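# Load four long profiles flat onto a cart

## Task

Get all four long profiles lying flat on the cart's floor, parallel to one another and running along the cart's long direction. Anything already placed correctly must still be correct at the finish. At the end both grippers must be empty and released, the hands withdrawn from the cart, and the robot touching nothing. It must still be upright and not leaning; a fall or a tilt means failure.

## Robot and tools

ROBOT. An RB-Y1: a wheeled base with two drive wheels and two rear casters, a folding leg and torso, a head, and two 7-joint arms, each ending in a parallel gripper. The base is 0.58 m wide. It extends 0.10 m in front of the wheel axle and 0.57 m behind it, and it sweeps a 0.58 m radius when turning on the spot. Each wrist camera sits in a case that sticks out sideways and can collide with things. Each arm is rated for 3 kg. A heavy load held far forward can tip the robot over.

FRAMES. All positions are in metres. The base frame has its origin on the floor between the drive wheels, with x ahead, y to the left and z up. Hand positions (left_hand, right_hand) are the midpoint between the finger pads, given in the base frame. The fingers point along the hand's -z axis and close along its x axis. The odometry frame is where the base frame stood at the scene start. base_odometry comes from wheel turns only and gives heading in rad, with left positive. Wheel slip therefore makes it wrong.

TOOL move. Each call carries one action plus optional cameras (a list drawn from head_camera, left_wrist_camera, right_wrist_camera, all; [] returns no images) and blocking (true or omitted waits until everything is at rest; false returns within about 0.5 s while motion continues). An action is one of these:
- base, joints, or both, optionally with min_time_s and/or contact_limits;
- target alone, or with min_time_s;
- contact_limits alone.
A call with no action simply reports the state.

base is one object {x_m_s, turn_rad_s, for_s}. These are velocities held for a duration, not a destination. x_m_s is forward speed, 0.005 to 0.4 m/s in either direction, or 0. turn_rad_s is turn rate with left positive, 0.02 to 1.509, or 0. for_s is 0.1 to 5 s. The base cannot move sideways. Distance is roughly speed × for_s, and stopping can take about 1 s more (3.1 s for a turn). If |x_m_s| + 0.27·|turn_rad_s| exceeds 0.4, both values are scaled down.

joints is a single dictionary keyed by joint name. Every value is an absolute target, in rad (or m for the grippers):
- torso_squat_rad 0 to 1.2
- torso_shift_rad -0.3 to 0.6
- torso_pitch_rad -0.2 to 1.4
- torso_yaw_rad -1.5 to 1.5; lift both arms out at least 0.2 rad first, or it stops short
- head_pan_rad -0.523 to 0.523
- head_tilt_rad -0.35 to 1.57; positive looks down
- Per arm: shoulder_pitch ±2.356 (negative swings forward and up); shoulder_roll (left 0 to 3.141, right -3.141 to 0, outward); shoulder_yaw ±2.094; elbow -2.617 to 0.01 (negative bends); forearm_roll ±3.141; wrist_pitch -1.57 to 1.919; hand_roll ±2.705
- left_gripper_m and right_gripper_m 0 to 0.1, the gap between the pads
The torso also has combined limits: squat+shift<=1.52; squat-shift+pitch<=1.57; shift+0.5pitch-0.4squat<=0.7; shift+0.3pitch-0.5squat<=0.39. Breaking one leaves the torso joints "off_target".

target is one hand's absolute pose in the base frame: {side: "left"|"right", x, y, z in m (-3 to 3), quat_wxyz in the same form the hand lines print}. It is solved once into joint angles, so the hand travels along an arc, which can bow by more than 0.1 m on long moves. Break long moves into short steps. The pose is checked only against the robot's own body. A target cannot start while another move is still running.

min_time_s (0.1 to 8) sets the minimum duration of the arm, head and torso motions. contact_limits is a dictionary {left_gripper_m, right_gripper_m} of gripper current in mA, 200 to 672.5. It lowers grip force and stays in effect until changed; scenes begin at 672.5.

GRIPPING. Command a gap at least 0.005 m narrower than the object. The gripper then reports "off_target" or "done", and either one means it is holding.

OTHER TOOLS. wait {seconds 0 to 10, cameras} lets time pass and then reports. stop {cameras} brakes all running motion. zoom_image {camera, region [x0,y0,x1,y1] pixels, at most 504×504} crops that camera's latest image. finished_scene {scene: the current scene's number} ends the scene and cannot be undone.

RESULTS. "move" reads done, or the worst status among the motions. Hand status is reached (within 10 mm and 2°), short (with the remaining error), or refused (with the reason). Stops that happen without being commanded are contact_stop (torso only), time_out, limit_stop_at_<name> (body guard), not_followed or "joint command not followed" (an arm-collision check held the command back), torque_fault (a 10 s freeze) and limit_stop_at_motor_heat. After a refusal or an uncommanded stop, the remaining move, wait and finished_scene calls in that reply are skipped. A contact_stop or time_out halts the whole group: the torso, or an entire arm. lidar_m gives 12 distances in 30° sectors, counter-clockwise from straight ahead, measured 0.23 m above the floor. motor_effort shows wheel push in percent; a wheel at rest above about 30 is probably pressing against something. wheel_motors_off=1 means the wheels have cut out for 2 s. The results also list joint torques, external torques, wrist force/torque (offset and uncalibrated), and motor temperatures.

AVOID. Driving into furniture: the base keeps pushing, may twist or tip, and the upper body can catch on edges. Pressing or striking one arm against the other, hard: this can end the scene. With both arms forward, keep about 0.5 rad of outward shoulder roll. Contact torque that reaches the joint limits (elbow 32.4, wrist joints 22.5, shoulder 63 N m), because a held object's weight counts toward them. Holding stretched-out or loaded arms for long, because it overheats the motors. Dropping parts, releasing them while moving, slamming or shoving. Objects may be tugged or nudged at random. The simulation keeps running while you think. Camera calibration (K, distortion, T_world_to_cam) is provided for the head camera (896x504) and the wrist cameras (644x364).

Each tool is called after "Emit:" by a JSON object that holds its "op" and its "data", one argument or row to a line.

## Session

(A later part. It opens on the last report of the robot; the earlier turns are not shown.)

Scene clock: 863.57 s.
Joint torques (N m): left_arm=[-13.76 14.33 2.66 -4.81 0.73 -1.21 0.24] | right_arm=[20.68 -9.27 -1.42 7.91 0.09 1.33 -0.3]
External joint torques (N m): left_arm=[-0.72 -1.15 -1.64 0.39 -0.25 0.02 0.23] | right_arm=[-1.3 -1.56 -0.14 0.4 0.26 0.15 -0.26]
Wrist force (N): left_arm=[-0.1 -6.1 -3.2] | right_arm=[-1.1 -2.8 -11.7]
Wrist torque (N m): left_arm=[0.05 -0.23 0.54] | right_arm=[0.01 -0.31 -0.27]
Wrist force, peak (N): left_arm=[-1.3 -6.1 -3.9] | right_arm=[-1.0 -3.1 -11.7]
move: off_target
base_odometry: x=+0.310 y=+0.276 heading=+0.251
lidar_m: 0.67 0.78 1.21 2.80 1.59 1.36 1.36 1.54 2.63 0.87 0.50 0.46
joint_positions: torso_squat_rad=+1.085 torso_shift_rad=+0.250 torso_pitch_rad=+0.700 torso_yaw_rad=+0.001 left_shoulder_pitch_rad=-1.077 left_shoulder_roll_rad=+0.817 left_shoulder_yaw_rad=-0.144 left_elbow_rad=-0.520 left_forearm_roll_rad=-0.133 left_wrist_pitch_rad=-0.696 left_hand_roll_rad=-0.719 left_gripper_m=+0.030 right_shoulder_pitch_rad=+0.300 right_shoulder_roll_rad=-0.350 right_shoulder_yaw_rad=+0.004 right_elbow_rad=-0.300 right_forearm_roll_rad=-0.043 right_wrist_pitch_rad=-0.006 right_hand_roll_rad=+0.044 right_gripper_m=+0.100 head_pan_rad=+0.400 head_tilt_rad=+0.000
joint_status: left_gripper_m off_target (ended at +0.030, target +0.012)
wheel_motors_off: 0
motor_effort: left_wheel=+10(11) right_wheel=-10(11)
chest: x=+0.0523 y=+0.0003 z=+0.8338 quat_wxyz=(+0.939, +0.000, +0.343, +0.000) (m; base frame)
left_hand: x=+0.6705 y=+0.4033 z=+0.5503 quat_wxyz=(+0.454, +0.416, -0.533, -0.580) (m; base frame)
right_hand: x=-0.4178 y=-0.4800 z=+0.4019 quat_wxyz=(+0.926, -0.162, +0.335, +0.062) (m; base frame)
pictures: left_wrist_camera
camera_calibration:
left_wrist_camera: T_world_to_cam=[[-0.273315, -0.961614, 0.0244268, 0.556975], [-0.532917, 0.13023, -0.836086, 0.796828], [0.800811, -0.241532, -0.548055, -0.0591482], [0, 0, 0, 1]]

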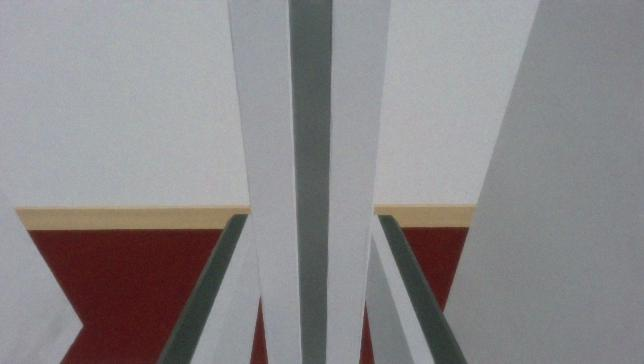

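Emit:
{"op": "move", "data": {
  "target": {"side":"left","x":0.651,"y":0.408,"z":0.58,"quat_wxyz":[0.451,0.416,-0.536,-0.580]},
  "min_time_s": 1.5,
  "cameras": []
}}

Emit:
{"op": "move", "data": {
  "target": {"side":"left","x":0.54,"y":0.39,"z":0.65,"quat_wxyz":[0.451,0.416,-0.536,-0.580]},
  "min_time_s": 2,
  "cameras": ["left_wrist_camera"]
}}

Emit:
{"op": "move", "data": {
  "base": {"x_m_s":-0.2,"for_s":2.46},
  "cameras": []
}}

Emit:
{"op": "move", "data": {
  "base": {"turn_rad_s":-0.5,"for_s":2.9},
  "joints": {"torso_squat_rad":0.5,"torso_shift_rad":0,"torso_pitch_rad":0.3,"head_pan_rad":0,"head_tilt_rad":0.5},
  "cameras": []
}}

Emit:
{"op": "move", "data": {
  "base": {"x_m_s":0.3,"for_s":2.5},
  "cameras": []
}}

Emit:
{"op": "move", "data": {
  "base": {"turn_rad_s":0.5,"for_s":2.33},
  "cameras": []
}}

Emit:
{"op": "move", "data": {
  "target": {"side":"left","x":0.45,"y":0.25,"z":1.18,"quat_wxyz":[0.7071,0,-0.7071,0]},
  "min_time_s": 3,
  "cameras": ["head_camera"]
}}

Emit:
{"op": "move", "data": {
  "target": {"side":"left","x":0.48,"y":0.075,"z":1.18,"quat_wxyz":[0.7071,0,-0.7071,0]},
  "min_time_s": 2,
  "cameras": ["head_camera"]
}}

Scene clock: 873.47 s.
Wrist force, peak (N): left_arm=[-1.6 -16.3 -3.7] | right_arm=[-0.8 -2.7 -11.8]
move: done
joint_status: all done
wheel_motors_off: 0
motor_effort: left_wheel=+10(11) right_wheel=-9(12)
left_hand_status: reached (checked arc, planned for 1.5 s): 2 mm and 0.4 deg off.
pictures: none

Scene clock: 875.80 s.
Wrist force, peak (N): left_arm=[-2.3 -16.1 -4.1] | right_arm=[-1.1 -2.9 -11.8]
move: done
joint_status: all done
wheel_motors_off: 0
motor_effort: left_wheel=+9(11) right_wheel=-7(12)
left_hand_status: reached (checked arc, planned for 2.0 s): 1 mm and 0.1 deg off.
pictures: left_wrist_camera
camera_calibration:
left_wrist_camera: T_world_to_cam=[[-0.278391, -0.960127, 0.0255776, 0.50765], [-0.529932, 0.131336, -0.837808, 0.810165], [0.801043, -0.246793, -0.545365, 0.0967994], [0, 0, 0, 1]]

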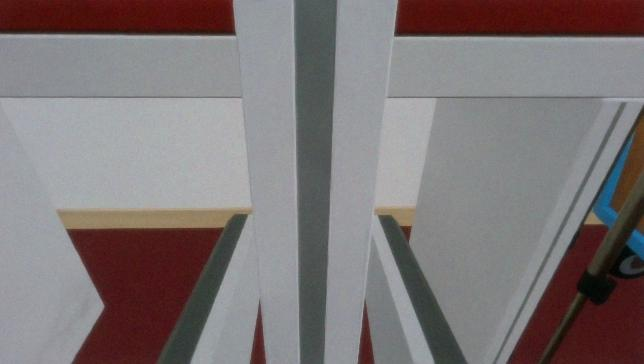

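Scene clock: 879.40 s.
Wrist force, peak (N): left_arm=[-1.1 -16.1 -5.3] | right_arm=[-1.2 -2.7 -11.9]
move: done
base_status: done (sent for 2.47 of 2.47 s)
wheel_motors_off: 0
motor_effort: left_wheel=+8(34) right_wheel=-9(32)
pictures: none

Scene clock: 883.63 s.
Wrist force, peak (N): left_arm=[-1.3 -16.8 -4.2] | right_arm=[-3.5 -2.4 -12.8]
move: done
base_status: done (sent for 2.9 of 2.9 s)
joint_status: all done
wheel_motors_off: 0
motor_effort: left_wheel=+16(41) right_wheel=+3(35)
pictures: none

Scene clock: 887.23 s.
Wrist force, peak (N): left_arm=[0.7 -15.1 1.5] | right_arm=[-3.6 -2.5 -12.8]
move: done
base_status: done (sent for 2.5 of 2.5 s)
wheel_motors_off: 0
motor_effort: left_wheel=-10(49) right_wheel=+4(49)
pictures: none

Scene clock: 890.93 s.
Wrist force, peak (N): left_arm=[0.2 -14.9 2.0] | right_arm=[-3.7 -2.5 -12.8]
move: done
base_status: done (sent for 2.33 of 2.33 s)
wheel_motors_off: 0
motor_effort: left_wheel=+3(46) right_wheel=+16(42)
pictures: none

Scene clock: 894.27 s.
Wrist force, peak (N): left_arm=[-16.9 -1.9 -2.4] | right_arm=[-3.2 -2.6 -12.9]
move: done
joint_status: all done
wheel_motors_off: 0
motor_effort: left_wheel=+3(4) right_wheel=+17(19)
left_hand_status: reached (checked arc, planned for 3.0 s): 2 mm and 0.1 deg off.
pictures: head_camera
camera_calibration:
head_camera: T_world_to_cam=[[-0.0573976, -0.998264, 0.0131916, -0.0152417], [-0.682425, 0.0295864, -0.730356, 1.02273], [0.728698, -0.050923, -0.682939, 0.921107], [0, 0, 0, 1]]

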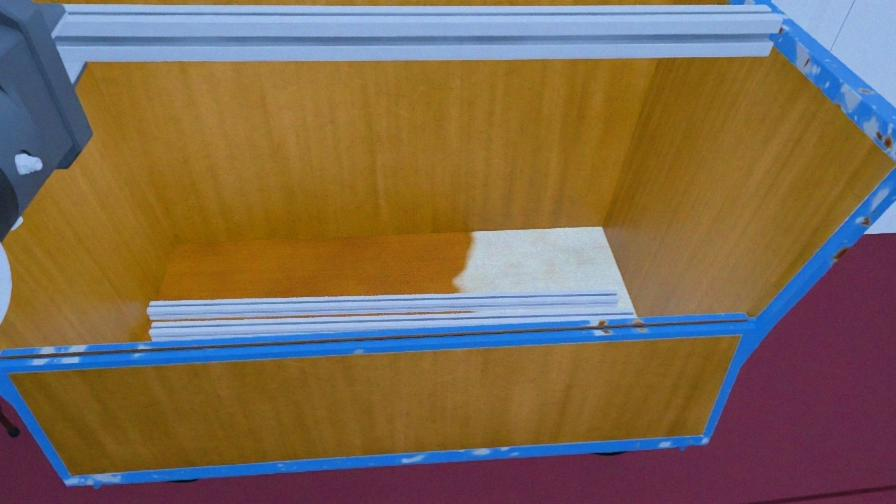

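Scene clock: 896.60 s.
Joint torques (N m): left_arm=[-24.96 -0.25 -0.42 -12.22 -2.16 -3.72 0.15] | right_arm=[12.06 -10.58 -0.99 3.97 0.14 0.67 -0.15]
External joint torques (N m): left_arm=[-7.42 -0.43 -1.13 -3.38 -1.52 -2.13 0.2] | right_arm=[-0.99 -0.87 0.39 -0.18 0.23 0.19 -0.14]
Wrist force (N): left_arm=[-16.7 0.2 -2.5] | right_arm=[-3.3 -2.4 -12.6]
Wrist torque (N m): left_arm=[-0.18 -0.24 0.46] | right_arm=[-0.01 -0.40 -0.30]
Wrist force, peak (N): left_arm=[-17.1 1.0 -3.6] | right_arm=[-3.5 -2.7 -12.7]
move: done
base_odometry: x=+0.105 y=-0.545 heading=-0.032
lidar_m: 0.63 0.65 0.87 4.93 1.69 1.19 1.12 1.16 1.55 3.87 2.13 0.66
joint_positions: torso_squat_rad=+0.500 torso_shift_rad=+0.000 torso_pitch_rad=+0.301 torso_yaw_rad=+0.001 left_shoulder_pitch_rad=-0.903 left_shoulder_roll_rad=+0.000 left_shoulder_yaw_rad=-0.125 left_elbow_rad=-1.690 left_forearm_roll_rad=-0.576 left_wrist_pitch_rad=+0.795 left_hand_roll_rad=+0.538 left_gripper_m=+0.030 right_shoulder_pitch_rad=+0.300 right_shoulder_roll_rad=-0.350 right_shoulder_yaw_rad=+0.004 right_elbow_rad=-0.300 right_forearm_roll_rad=-0.043 right_wrist_pitch_rad=-0.006 right_hand_roll_rad=+0.044 right_gripper_m=+0.100 head_pan_rad=+0.000 head_tilt_rad=+0.500
joint_status: all done
wheel_motors_off: 0
motor_effort: left_wheel=+3(4) right_wheel=+16(19)
chest: x=-0.1363 y=+0.0004 z=+1.1904 quat_wxyz=(+0.989, +0.000, +0.150, +0.000) (m; base frame)
left_hand: x=+0.4800 y=+0.0755 z=+1.1786 quat_wxyz=(+0.708, +0.000, -0.706, -0.001) (m; base frame)
left_hand_status: reached (checked arc, planned for 2.0 s): 1 mm and 0.2 deg off.
right_hand: x=-0.4013 y=-0.4801 z=+0.6097 quat_wxyz=(+0.974, -0.172, +0.145, +0.029) (m; base frame)
pictures: head_camera
camera_calibration:
head_camera: T_world_to_cam=[[-0.0574039, -0.998264, 0.013171, -0.0152247], [-0.682425, 0.0296057, -0.730356, 1.02273], [0.728698, -0.0509135, -0.68294, 0.921108], [0, 0, 0, 1]]

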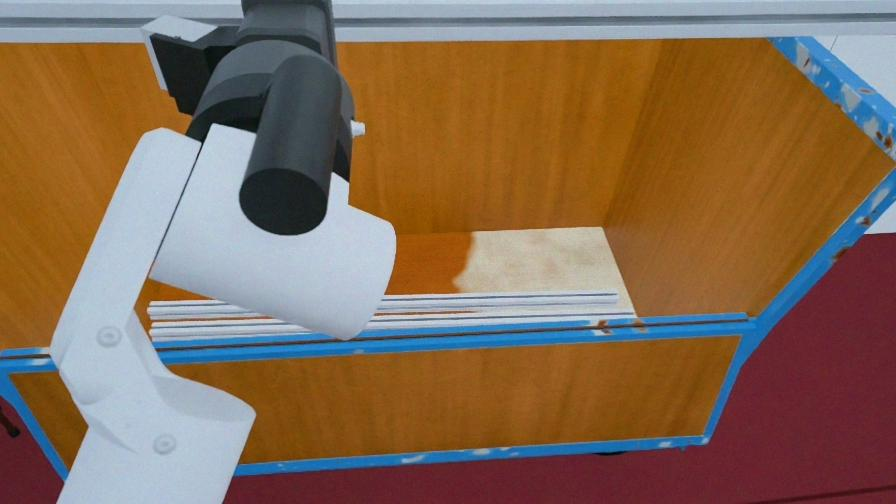

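Emit:
{"op": "move", "data": {
  "base": {"x_m_s":0.2,"for_s":1.92},
  "cameras": []
}}

Emit:
{"op": "move", "data": {
  "joints": {"right_shoulder_roll_rad":-0.6,"torso_squat_rad":0.6,"torso_shift_rad":0.2,"torso_pitch_rad":0.8,"head_tilt_rad":0.2},
  "cameras": []
}}

Emit:
{"op": "move", "data": {
  "target": {"side":"left","x":0.655,"y":0.045,"z":0.66,"quat_wxyz":[1,-0.02,0,0]},
  "min_time_s": 3,
  "cameras": ["head_camera"]
}}

Scene clock: 909.47 s.
Wrist force, peak (N): left_arm=[-18.0 -0.1 -3.3] | right_arm=[-3.4 -2.5 -12.9]
move: done
base_status: done (sent for 1.93 of 1.93 s)
wheel_motors_off: 0
motor_effort: left_wheel=+8(43) right_wheel=-8(52)
pictures: none

Scene clock: 912.07 s.
Wrist force, peak (N): left_arm=[-16.1 0.0 -9.8] | right_arm=[-3.1 -3.4 -12.4]
move: done
joint_status: all done
wheel_motors_off: 0
motor_effort: left_wheel=+8(14) right_wheel=-9(12)
pictures: none

Scene clock: 915.40 s.
Joint torques (N m): left_arm=[-27.2 4.85 0.11 -9.97 0.02 -0.65 -0.2] | right_arm=[21.2 -9.58 -1.02 8.82 -0.02 1.49 -0.16]
External joint torques (N m): left_arm=[-5.16 1.09 0.25 -2.23 -0.06 -0.29 -0.2] | right_arm=[-1.64 0.08 0.53 0.5 0.18 0.13 -0.12]
Wrist force (N): left_arm=[-2.9 0.7 -17.5] | right_arm=[0.1 -2.5 -10.4]
Wrist torque (N m): left_arm=[-0.16 -0.20 0.22] | right_arm=[-0.03 -0.22 -0.29]
Wrist force, peak (N): left_arm=[-4.9 0.1 -18.1] | right_arm=[0.1 -2.7 -10.8]
move: short
base_odometry: x=+0.492 y=-0.557 heading=-0.031
lidar_m: 0.23 0.24 0.34 1.92 2.25 1.62 1.51 1.56 2.08 4.83 0.36 0.26
joint_positions: torso_squat_rad=+0.600 torso_shift_rad=+0.200 torso_pitch_rad=+0.801 torso_yaw_rad=+0.001 left_shoulder_pitch_rad=-1.855 left_shoulder_roll_rad=+0.153 left_shoulder_yaw_rad=+0.201 left_elbow_rad=-0.266 left_forearm_roll_rad=+0.005 left_wrist_pitch_rad=+1.116 left_hand_roll_rad=+0.312 left_gripper_m=+0.030 right_shoulder_pitch_rad=+0.300 right_shoulder_roll_rad=-0.600 right_shoulder_yaw_rad=+0.004 right_elbow_rad=-0.300 right_forearm_roll_rad=-0.043 right_wrist_pitch_rad=-0.006 right_hand_roll_rad=+0.044 right_gripper_m=+0.100 head_pan_rad=+0.000 head_tilt_rad=+0.200
joint_status: all done
wheel_motors_off: 0
motor_effort: left_wheel=+8(9) right_wheel=-9(11)
chest: x=+0.1091 y=+0.0003 z=+1.0621 quat_wxyz=(+0.921, +0.000, +0.390, +0.000) (m; base frame)
left_hand: x=+0.6534 y=+0.0453 z=+0.6595 quat_wxyz=(+0.997, -0.041, -0.065, +0.001) (m; base frame)
left_hand_status: short (checked arc, as near as the solve gets, planned for 3.0 s): 2 mm and 7.8 deg off. The place is met; only the turn is off.
right_hand: x=-0.3364 y=-0.6469 z=+0.7335 quat_wxyz=(+0.879, -0.252, +0.376, +0.149) (m; base frame)
pictures: head_camera
camera_calibration:
head_camera: T_world_to_cam=[[-0.053655, -0.998273, 0.0239157, -0.00799787], [-0.81403, 0.0298559, -0.580054, 0.962653], [0.578339, -0.050591, -0.814227, 0.75163], [0, 0, 0, 1]]

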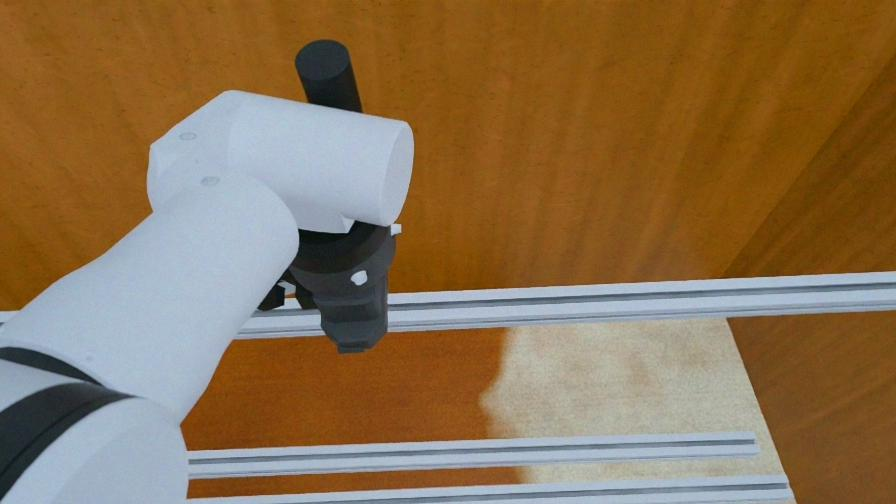

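Emit:
{"op": "move", "data": {
  "joints": {"torso_squat_rad":0.85,"torso_shift_rad":0.35,"torso_pitch_rad":0.92,"head_tilt_rad":0.1},
  "cameras": ["head_camera","left_wrist_camera"]
}}

Scene clock: 920.47 s.
Joint torques (N m): left_arm=[-25.58 4.22 0.44 -9 -0.17 -0.12 -0.22] | right_arm=[23.57 -7.8 -1.17 9.44 -0.13 1.54 -0.12]
External joint torques (N m): left_arm=[-5 1.75 0.61 -1.94 -0.3 0.02 -0.22] | right_arm=[-0.98 0.2 0.2 0.43 0.09 0.02 -0.08]
Wrist force (N): left_arm=[-1.3 0.8 -18.4] | right_arm=[0.1 -2.9 -9.6]
Wrist torque (N m): left_arm=[-0.32 -0.24 0.21] | right_arm=[-0.01 -0.23 -0.27]
Wrist force, peak (N): left_arm=[-1.7 1.2 -19.1] | right_arm=[0.1 -2.5 -10.8]
move: done
base_odometry: x=+0.492 y=-0.557 heading=-0.031
lidar_m: 0.23 0.26 0.34 1.91 2.27 1.61 1.51 1.56 2.07 4.82 0.36 0.26
joint_positions: torso_squat_rad=+0.850 torso_shift_rad=+0.350 torso_pitch_rad=+0.921 torso_yaw_rad=+0.001 left_shoulder_pitch_rad=-1.855 left_shoulder_roll_rad=+0.153 left_shoulder_yaw_rad=+0.201 left_elbow_rad=-0.266 left_forearm_roll_rad=+0.005 left_wrist_pitch_rad=+1.116 left_hand_roll_rad=+0.312 left_gripper_m=+0.030 right_shoulder_pitch_rad=+0.300 right_shoulder_roll_rad=-0.600 right_shoulder_yaw_rad=+0.004 right_elbow_rad=-0.300 right_forearm_roll_rad=-0.043 right_wrist_pitch_rad=-0.006 right_hand_roll_rad=+0.044 right_gripper_m=+0.100 head_pan_rad=+0.000 head_tilt_rad=+0.100
joint_status: all done
wheel_motors_off: 0
motor_effort: left_wheel=+3(10) right_wheel=-6(9)
chest: x=+0.1769 y=+0.0003 z=+0.9018 quat_wxyz=(+0.896, +0.000, +0.444, +0.000) (m; base frame)
left_hand: x=+0.6692 y=+0.0453 z=+0.4368 quat_wxyz=(+0.999, -0.041, -0.005, +0.004) (m; base frame)
right_hand: x=-0.3047 y=-0.6468 z=+0.6288 quat_wxyz=(+0.855, -0.242, +0.428, +0.164) (m; base frame)
pictures: head_camera, left_wrist_camera
camera_calibration:
head_camera: T_world_to_cam=[[-0.0531739, -0.998275, 0.0248873, -0.000479142], [-0.825487, 0.0299188, -0.563627, 0.911864], [0.561911, -0.0505144, -0.825654, 0.574926], [0, 0, 0, 1]]
left_wrist_camera: T_world_to_cam=[[0.998643, 0.0313508, 0.0415736, -0.688456], [0.00358467, -0.837925, 0.545774, -0.170871], [0.051946, -0.544885, -0.8369, 0.434323], [0, 0, 0, 1]]

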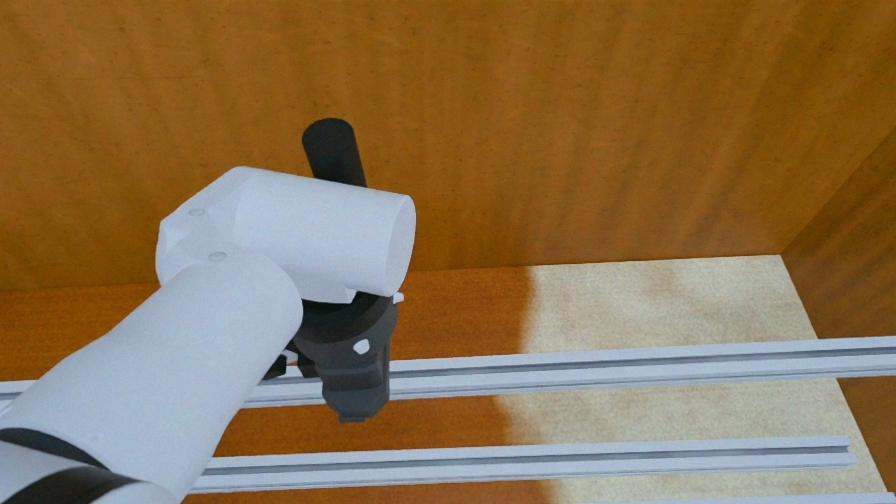

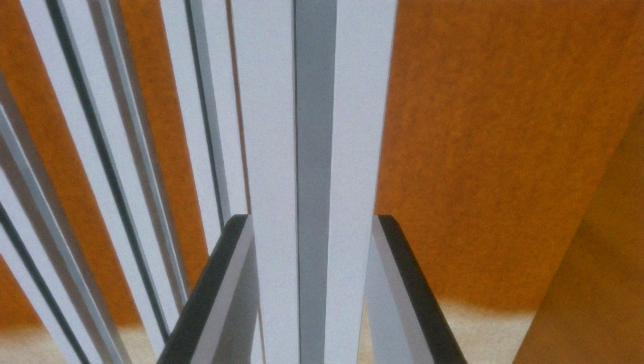

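Emit:
{"op": "move", "data": {
  "joints": {"torso_squat_rad":0.96,"torso_shift_rad":0.41,"torso_pitch_rad":0.95,"head_tilt_rad":0.1},
  "cameras": []
}}

Emit:
{"op": "move", "data": {
  "target": {"side":"left","x":0.672,"y":0.05,"z":0.345,"quat_wxyz":[1,-0.02,0,0]},
  "min_time_s": 1,
  "cameras": ["head_camera","left_wrist_camera"]
}}

Scene clock: 929.53 s.
Wrist force, peak (N): left_arm=[-1.3 1.3 -19.2] | right_arm=[0.3 -2.9 -10.1]
move: done
joint_status: all done
wheel_motors_off: 0
motor_effort: left_wheel=+1(4) right_wheel=-2(6)
pictures: none

Scene clock: 930.87 s.
Joint torques (N m): left_arm=[-23.6 1.12 -1.73 -8.75 -0.39 -0.3 0.61] | right_arm=[24.23 -7.42 -0.95 9.72 -0.1 1.68 -0.26]
External joint torques (N m): left_arm=[-3.49 -0.97 -1.53 -1.83 -0.46 -0.14 0.61] | right_arm=[-0.7 0.15 0.38 0.57 0.12 0.13 -0.22]
Wrist force (N): left_arm=[-1.6 0.5 -18.2] | right_arm=[0.8 -2.7 -9.9]
Wrist torque (N m): left_arm=[-0.32 -0.26 0.20] | right_arm=[-0.02 -0.17 -0.27]
Wrist force, peak (N): left_arm=[-1.6 0.4 -18.3] | right_arm=[0.4 -2.9 -10.1]
move: done
base_odometry: x=+0.492 y=-0.557 heading=-0.031
lidar_m: 0.24 0.25 0.35 1.91 2.26 1.61 1.51 1.56 2.08 4.83 0.36 0.25
joint_positions: torso_squat_rad=+0.960 torso_shift_rad=+0.410 torso_pitch_rad=+0.951 torso_yaw_rad=+0.001 left_shoulder_pitch_rad=-1.846 left_shoulder_roll_rad=+0.151 left_shoulder_yaw_rad=+0.174 left_elbow_rad=-0.266 left_forearm_roll_rad=-0.025 left_wrist_pitch_rad=+1.066 left_hand_roll_rad=+0.334 left_gripper_m=+0.030 right_shoulder_pitch_rad=+0.300 right_shoulder_roll_rad=-0.600 right_shoulder_yaw_rad=+0.004 right_elbow_rad=-0.300 right_forearm_roll_rad=-0.043 right_wrist_pitch_rad=-0.006 right_hand_roll_rad=+0.044 right_gripper_m=+0.100 head_pan_rad=+0.000 head_tilt_rad=+0.100
joint_status: all done
wheel_motors_off: 0
motor_effort: left_wheel=+1(2) right_wheel=+0(4)
chest: x=+0.1840 y=+0.0003 z=+0.8285 quat_wxyz=(+0.889, +0.000, +0.458, +0.000) (m; base frame)
left_hand: x=+0.6709 y=+0.0506 z=+0.3448 quat_wxyz=(+1.000, -0.026, -0.016, +0.001) (m; base frame)
left_hand_status: reached (checked arc, as near as the solve gets, planned for 1.0 s): 1 mm and 1.9 deg off.
right_hand: x=-0.3055 y=-0.6468 z=+0.5700 quat_wxyz=(+0.848, -0.240, +0.441, +0.168) (m; base frame)
pictures: head_camera, left_wrist_camera
camera_calibration:
head_camera: T_world_to_cam=[[-0.0524079, -0.998275, 0.026469, 0.000261921], [-0.842001, 0.0299217, -0.538645, 0.858778], [0.536924, -0.0505162, -0.842117, 0.52869], [0, 0, 0, 1]]
left_wrist_camera: T_world_to_cam=[[0.997574, 0.0245189, 0.065156, -0.693555], [-0.0129992, -0.853859, 0.520341, -0.0955647], [0.0683923, -0.519926, -0.851469, 0.352872], [0, 0, 0, 1]]

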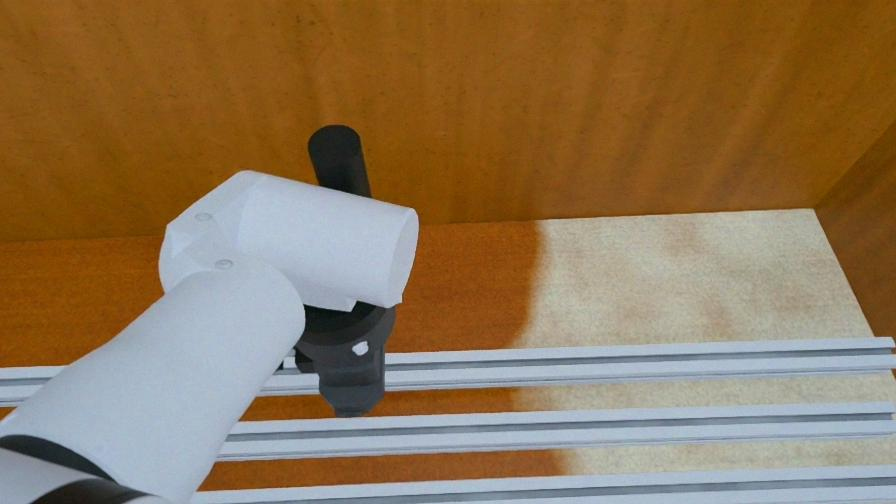

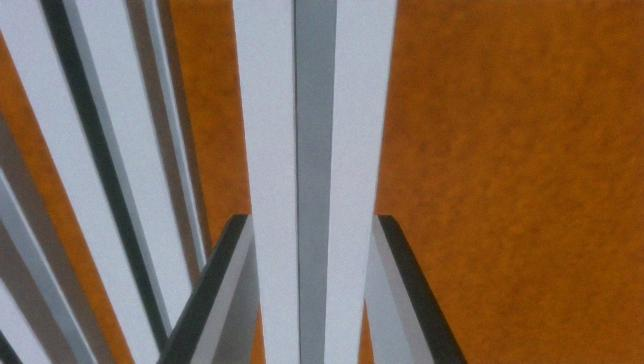

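Emit:
{"op": "move", "data": {
  "target": {"side":"left","x":0.672,"y":0.05,"z":0.325,"quat_wxyz":[1,-0.02,0,0]},
  "min_time_s": 1,
  "cameras": []
}}

Emit:
{"op": "move", "data": {
  "target": {"side":"left","x":0.672,"y":0.05,"z":0.317,"quat_wxyz":[1,-0.02,0,0]},
  "min_time_s": 1,
  "cameras": ["left_wrist_camera"]
}}

Scene clock: 935.63 s.
Wrist force, peak (N): left_arm=[-1.7 0.5 -18.3] | right_arm=[0.6 -2.8 -10.2]
move: short
joint_status: all done
wheel_motors_off: 0
motor_effort: left_wheel=+1(2) right_wheel=-3(4)
left_hand_status: short (checked arc, as near as the solve gets, planned for 1.0 s): 1 mm and 5.6 deg off. The place is met; only the turn is off.
pictures: none

Scene clock: 936.97 s.
Joint torques (N m): left_arm=[-13.1 -0.32 -2.16 -6.67 -0.38 -4.72 -0.17] | right_arm=[23.91 -7.1 -0.61 9.76 -0.04 1.6 -0.21]
External joint torques (N m): left_arm=[6.21 -2.08 -1.95 0.12 -0.44 -4.37 -0.17] | right_arm=[-0.99 0.49 0.71 0.62 0.18 0.05 -0.17]
Wrist force (N): left_arm=[-13.6 5.4 31.3] | right_arm=[0.5 -3.0 -9.8]
Wrist torque (N m): left_arm=[-0.12 0.61 0.23] | right_arm=[0.00 -0.21 -0.27]
Wrist force, peak (N): left_arm=[-14.2 5.2 32.8] | right_arm=[0.2 -3.0 -10.1]
move: short
base_odometry: x=+0.492 y=-0.557 heading=-0.031
lidar_m: 0.24 0.25 0.35 1.91 2.25 1.61 1.51 1.55 2.07 4.81 0.37 0.26
joint_positions: torso_squat_rad=+0.960 torso_shift_rad=+0.410 torso_pitch_rad=+0.949 torso_yaw_rad=+0.001 left_shoulder_pitch_rad=-1.779 left_shoulder_roll_rad=+0.142 left_shoulder_yaw_rad=+0.168 left_elbow_rad=-0.267 left_forearm_roll_rad=-0.029 left_wrist_pitch_rad=+0.905 left_hand_roll_rad=+0.331 left_gripper_m=+0.031 right_shoulder_pitch_rad=+0.300 right_shoulder_roll_rad=-0.600 right_shoulder_yaw_rad=+0.004 right_elbow_rad=-0.300 right_forearm_roll_rad=-0.043 right_wrist_pitch_rad=-0.006 right_hand_roll_rad=+0.044 right_gripper_m=+0.100 head_pan_rad=+0.000 head_tilt_rad=+0.100
joint_status: all done
wheel_motors_off: 0
motor_effort: left_wheel=+4(5) right_wheel=-2(5)
chest: x=+0.1833 y=+0.0003 z=+0.8290 quat_wxyz=(+0.890, +0.000, +0.457, +0.001) (m; base frame)
left_hand: x=+0.6722 y=+0.0505 z=+0.3196 quat_wxyz=(+0.997, -0.041, -0.062, +0.001) (m; base frame)
left_hand_status: short (checked arc, as near as the solve gets, planned for 1.0 s): 3 mm and 7.5 deg off. The place is met; only the turn is off.
right_hand: x=-0.3056 y=-0.6469 z=+0.5695 quat_wxyz=(+0.849, -0.240, +0.440, +0.168) (m; base frame)
pictures: left_wrist_camera
camera_calibration:
left_wrist_camera: T_world_to_cam=[[0.987263, 0.0315067, 0.155946, -0.715741], [-0.0590779, -0.837511, 0.543218, -0.0596805], [0.147721, -0.545512, -0.824982, 0.270733], [0, 0, 0, 1]]

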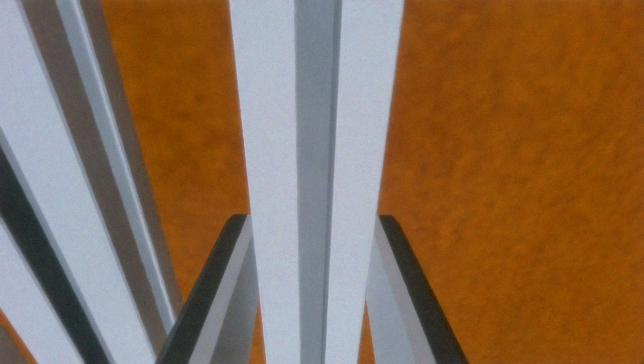

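Emit:
{"op": "move", "data": {
  "joints": {"left_gripper_m":0.055},
  "cameras": ["left_wrist_camera"]
}}

Emit:
{"op": "move", "data": {
  "target": {"side":"left","x":0.668,"y":0.05,"z":0.38,"quat_wxyz":[1,-0.02,0.02,0]},
  "min_time_s": 1,
  "cameras": ["head_camera","left_wrist_camera"]
}}

Emit:
{"op": "move", "data": {
  "joints": {"torso_squat_rad":0.6,"torso_shift_rad":0.1,"torso_pitch_rad":0.5,"head_tilt_rad":0.5},
  "cameras": ["head_camera"]
}}

Emit:
{"op": "move", "data": {
  "base": {"x_m_s":-0.3,"for_s":1.5},
  "cameras": ["head_camera"]
}}

Scene clock: 944.77 s.
Wrist force, peak (N): left_arm=[-13.4 5.7 32.0] | right_arm=[0.7 -2.7 -10.4]
move: done
joint_status: all done
wheel_motors_off: 0
motor_effort: left_wheel=+1(5) right_wheel=-1(6)
pictures: left_wrist_camera
camera_calibration:
left_wrist_camera: T_world_to_cam=[[0.987527, 0.0315533, 0.154253, -0.714352], [-0.0581214, -0.837459, 0.543401, -0.0595766], [0.146326, -0.545589, -0.82518, 0.270636], [0, 0, 0, 1]]

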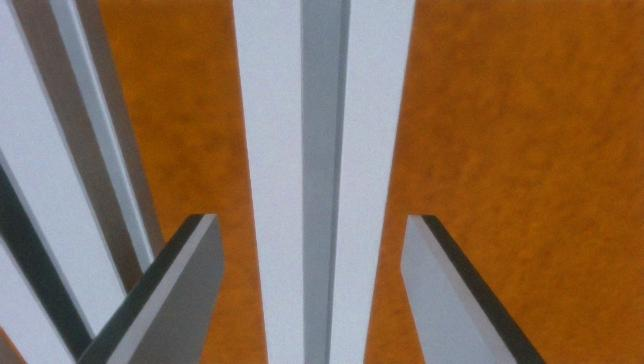

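Scene clock: 946.10 s.
Wrist force, peak (N): left_arm=[-0.9 0.3 -9.5] | right_arm=[0.5 -2.9 -10.1]
move: done
joint_status: all done
wheel_motors_off: 0
motor_effort: left_wheel=+1(1) right_wheel=+1(3)
left_hand_status: reached (checked arc, planned for 1.0 s): 0 mm and 0.8 deg off.
pictures: head_camera, left_wrist_camera
camera_calibration:
head_camera: T_world_to_cam=[[-0.0523507, -0.998282, 0.0263029, 0.000367419], [-0.841626, 0.0299278, -0.539231, 0.85908], [0.537517, -0.0503664, -0.841747, 0.528551], [0, 0, 0, 1]]
left_wrist_camera: T_world_to_cam=[[0.99958, 0.0210414, -0.0199324, -0.66166], [0.0282347, -0.862231, 0.505727, -0.135816], [-0.00654512, -0.506078, -0.862463, 0.436315], [0, 0, 0, 1]]

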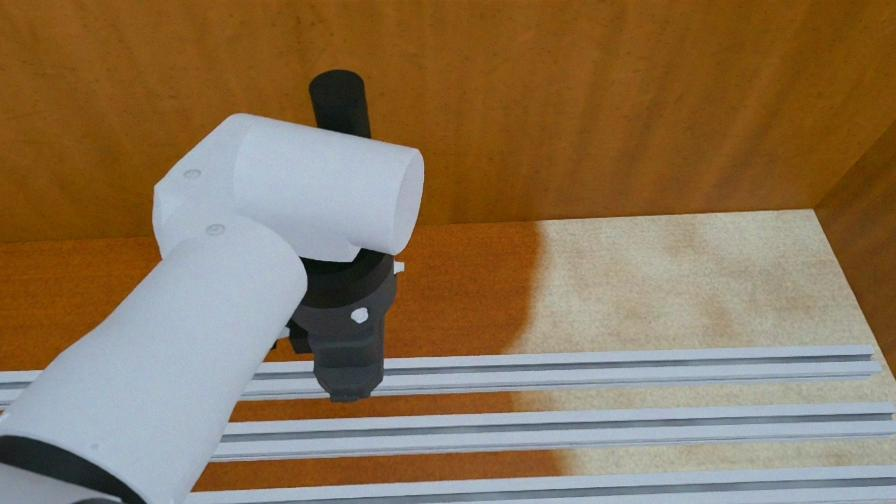

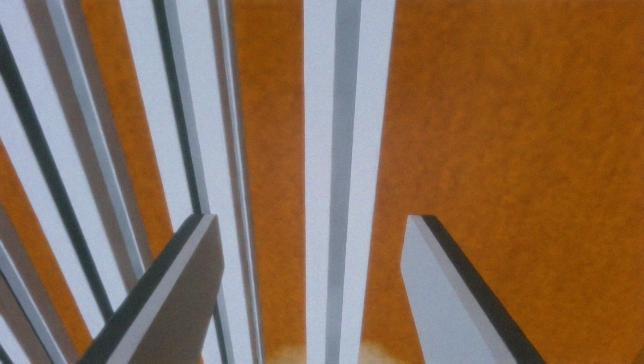

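Scene clock: 949.00 s.
Wrist force, peak (N): left_arm=[-0.4 0.3 -9.8] | right_arm=[-1.8 -1.6 -11.6]
move: done
joint_status: all done
wheel_motors_off: 0
motor_effort: left_wheel=+2(3) right_wheel=-2(4)
pictures: head_camera
camera_calibration:
head_camera: T_world_to_cam=[[-0.0535993, -0.998272, 0.0240904, -0.0201373], [-0.813627, 0.0296735, -0.58063, 0.882762], [0.578912, -0.050722, -0.813811, 0.938615], [0, 0, 0, 1]]

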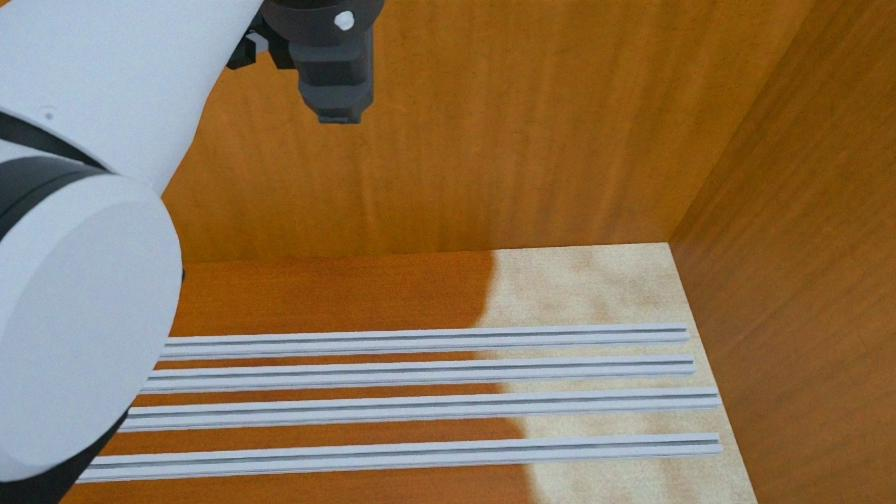

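Scene clock: 952.00 s.
Joint torques (N m): left_arm=[-25.27 5.24 0.31 -9.02 -0.22 -0.61 0] | right_arm=[15.49 -13.82 -1.39 6.19 0.11 0.97 -0.17]
External joint torques (N m): left_arm=[-1.11 -1.21 0.27 -0.04 -0.07 0.17 0.02] | right_arm=[-1.67 -0.68 0.5 0.06 0.26 0.07 -0.14]
Wrist force (N): left_arm=[-3.1 0.0 -8.3] | right_arm=[-1.5 -1.7 -11.3]
Wrist torque (N m): left_arm=[-0.22 -0.29 0.23] | right_arm=[-0.06 -0.27 -0.27]
Wrist force, peak (N): left_arm=[-3.6 0.3 -8.8] | right_arm=[-1.9 -1.6 -11.7]
move: done
base_odometry: x=+0.042 y=-0.543 heading=-0.033
lidar_m: 0.69 0.72 1.37 4.88 1.59 1.14 1.06 1.11 1.46 3.65 2.21 0.72
base_status: done (sent for 1.5 of 1.5 s)
joint_positions: torso_squat_rad=+0.600 torso_shift_rad=+0.100 torso_pitch_rad=+0.500 torso_yaw_rad=+0.001 left_shoulder_pitch_rad=-1.821 left_shoulder_roll_rad=+0.142 left_shoulder_yaw_rad=+0.181 left_elbow_rad=-0.471 left_forearm_roll_rad=-0.022 left_wrist_pitch_rad=+1.331 left_hand_roll_rad=+0.325 left_gripper_m=+0.055 right_shoulder_pitch_rad=+0.300 right_shoulder_roll_rad=-0.600 right_shoulder_yaw_rad=+0.004 right_elbow_rad=-0.300 right_forearm_roll_rad=-0.043 right_wrist_pitch_rad=-0.006 right_hand_roll_rad=+0.044 right_gripper_m=+0.100 head_pan_rad=+0.000 head_tilt_rad=+0.500
wheel_motors_off: 0
motor_effort: left_wheel=-19(35) right_wheel=+22(39)
chest: x=-0.0219 y=+0.0003 z=+1.1269 quat_wxyz=(+0.969, +0.000, +0.247, +0.000) (m; base frame)
left_hand: x=+0.6091 y=+0.0502 z=+0.9333 quat_wxyz=(+0.980, -0.017, -0.197, -0.004) (m; base frame)
right_hand: x=-0.3500 y=-0.6468 z=+0.6810 quat_wxyz=(+0.926, -0.271, +0.241, +0.110) (m; base frame)
pictures: head_camera
camera_calibration:
head_camera: T_world_to_cam=[[-0.0536402, -0.998269, 0.0241007, -0.0201523], [-0.813649, 0.0297029, -0.580598, 0.882748], [0.578877, -0.0507529, -0.813834, 0.938624], [0, 0, 0, 1]]

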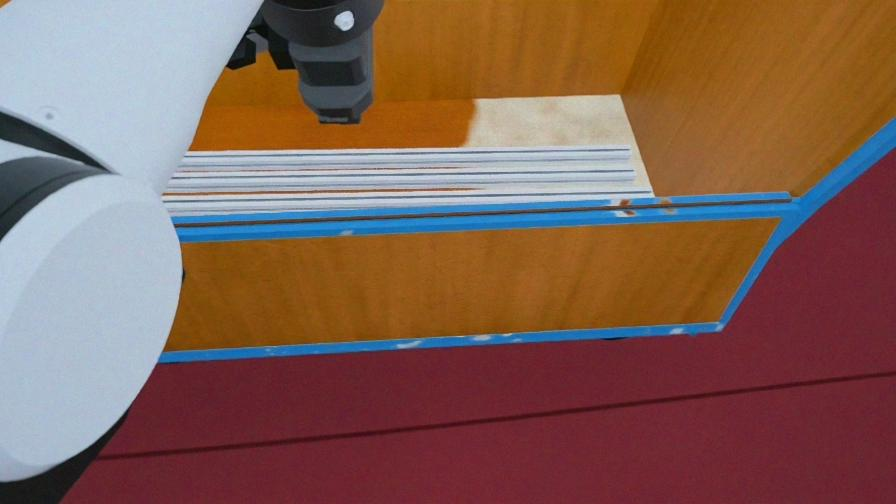

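Emit:
{"op": "move", "data": {
  "base": {"x_m_s":-0.3,"for_s":1.0},
  "joints": {"left_shoulder_roll_rad":0.6,"head_pan_rad":0.25,"torso_pitch_rad":0.3,"torso_squat_rad":0.2,"torso_shift_rad":0.0},
  "cameras": ["head_camera"]
}}

Scene clock: 957.63 s.
Joint torques (N m): left_arm=[-24.35 8.36 0.67 -8.8 -0.38 -1.2 -0.01] | right_arm=[11.06 -15.65 -1.38 4.15 0.02 0.55 -0.14]
External joint torques (N m): left_arm=[-0.57 -0.28 0.4 0.14 -0.08 0.08 0.03] | right_arm=[-1.43 -0.84 0.63 -0.2 0.13 0.02 -0.12]
Wrist force (N): left_arm=[-4.8 0.8 -7.0] | right_arm=[-2.8 -1.3 -12.1]
Wrist torque (N m): left_arm=[-0.30 -0.39 0.24] | right_arm=[-0.13 -0.39 -0.31]
Wrist force, peak (N): left_arm=[-3.8 -1.4 -9.0] | right_arm=[-2.9 -1.8 -12.0]
move: done
base_odometry: x=-0.258 y=-0.532 heading=-0.035
lidar_m: 0.99 1.02 1.64 3.52 1.17 0.82 0.76 0.78 1.05 2.60 2.66 1.04
base_status: done (sent for 1 of 1 s)
joint_positions: torso_squat_rad=+0.200 torso_shift_rad=+0.000 torso_pitch_rad=+0.300 torso_yaw_rad=+0.001 left_shoulder_pitch_rad=-1.821 left_shoulder_roll_rad=+0.600 left_shoulder_yaw_rad=+0.181 left_elbow_rad=-0.471 left_forearm_roll_rad=-0.022 left_wrist_pitch_rad=+1.331 left_hand_roll_rad=+0.325 left_gripper_m=+0.055 right_shoulder_pitch_rad=+0.300 right_shoulder_roll_rad=-0.600 right_shoulder_yaw_rad=+0.004 right_elbow_rad=-0.300 right_forearm_roll_rad=-0.043 right_wrist_pitch_rad=-0.006 right_hand_roll_rad=+0.044 right_gripper_m=+0.100 head_pan_rad=+0.250 head_tilt_rad=+0.500
joint_status: all done
wheel_motors_off: 0
motor_effort: left_wheel=-17(48) right_wheel=+24(38)
chest: x=-0.1366 y=+0.0003 z=+1.2622 quat_wxyz=(+0.989, +0.000, +0.149, +0.000) (m; base frame)
left_hand: x=+0.5464 y=+0.3359 z=+1.2973 quat_wxyz=(+0.910, +0.054, -0.361, +0.196) (m; base frame)
right_hand: x=-0.3696 y=-0.6467 z=+0.7600 quat_wxyz=(+0.945, -0.281, +0.147, +0.082) (m; base frame)
pictures: head_camera
camera_calibration:
head_camera: T_world_to_cam=[[0.180279, -0.981749, -0.0605639, 0.103787], [-0.676256, -0.0789985, -0.732419, 1.07827], [0.714267, 0.172997, -0.678155, 0.962611], [0, 0, 0, 1]]

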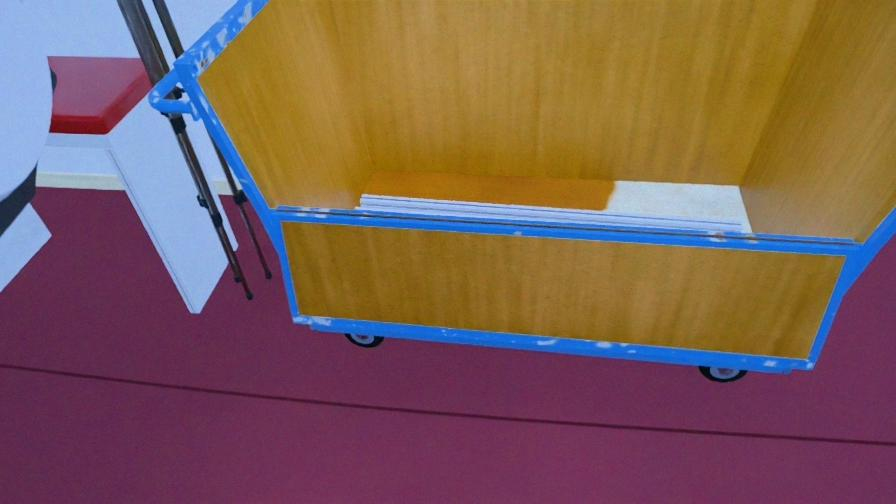

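Emit:
{"op": "zoom_image", "data": {
  "camera": "head_camera",
  "region": [320, 150, 480, 240]
}}

Scaled by 3.150 from the camera's 896x504 image, which has a finer 1280x720 frame.

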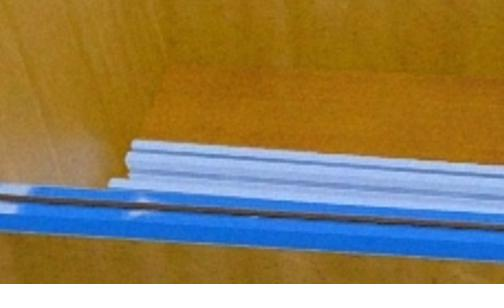

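Emit:
{"op": "finished_scene", "data": {
  "scene": 1
}}

The scene is finished: the task was done.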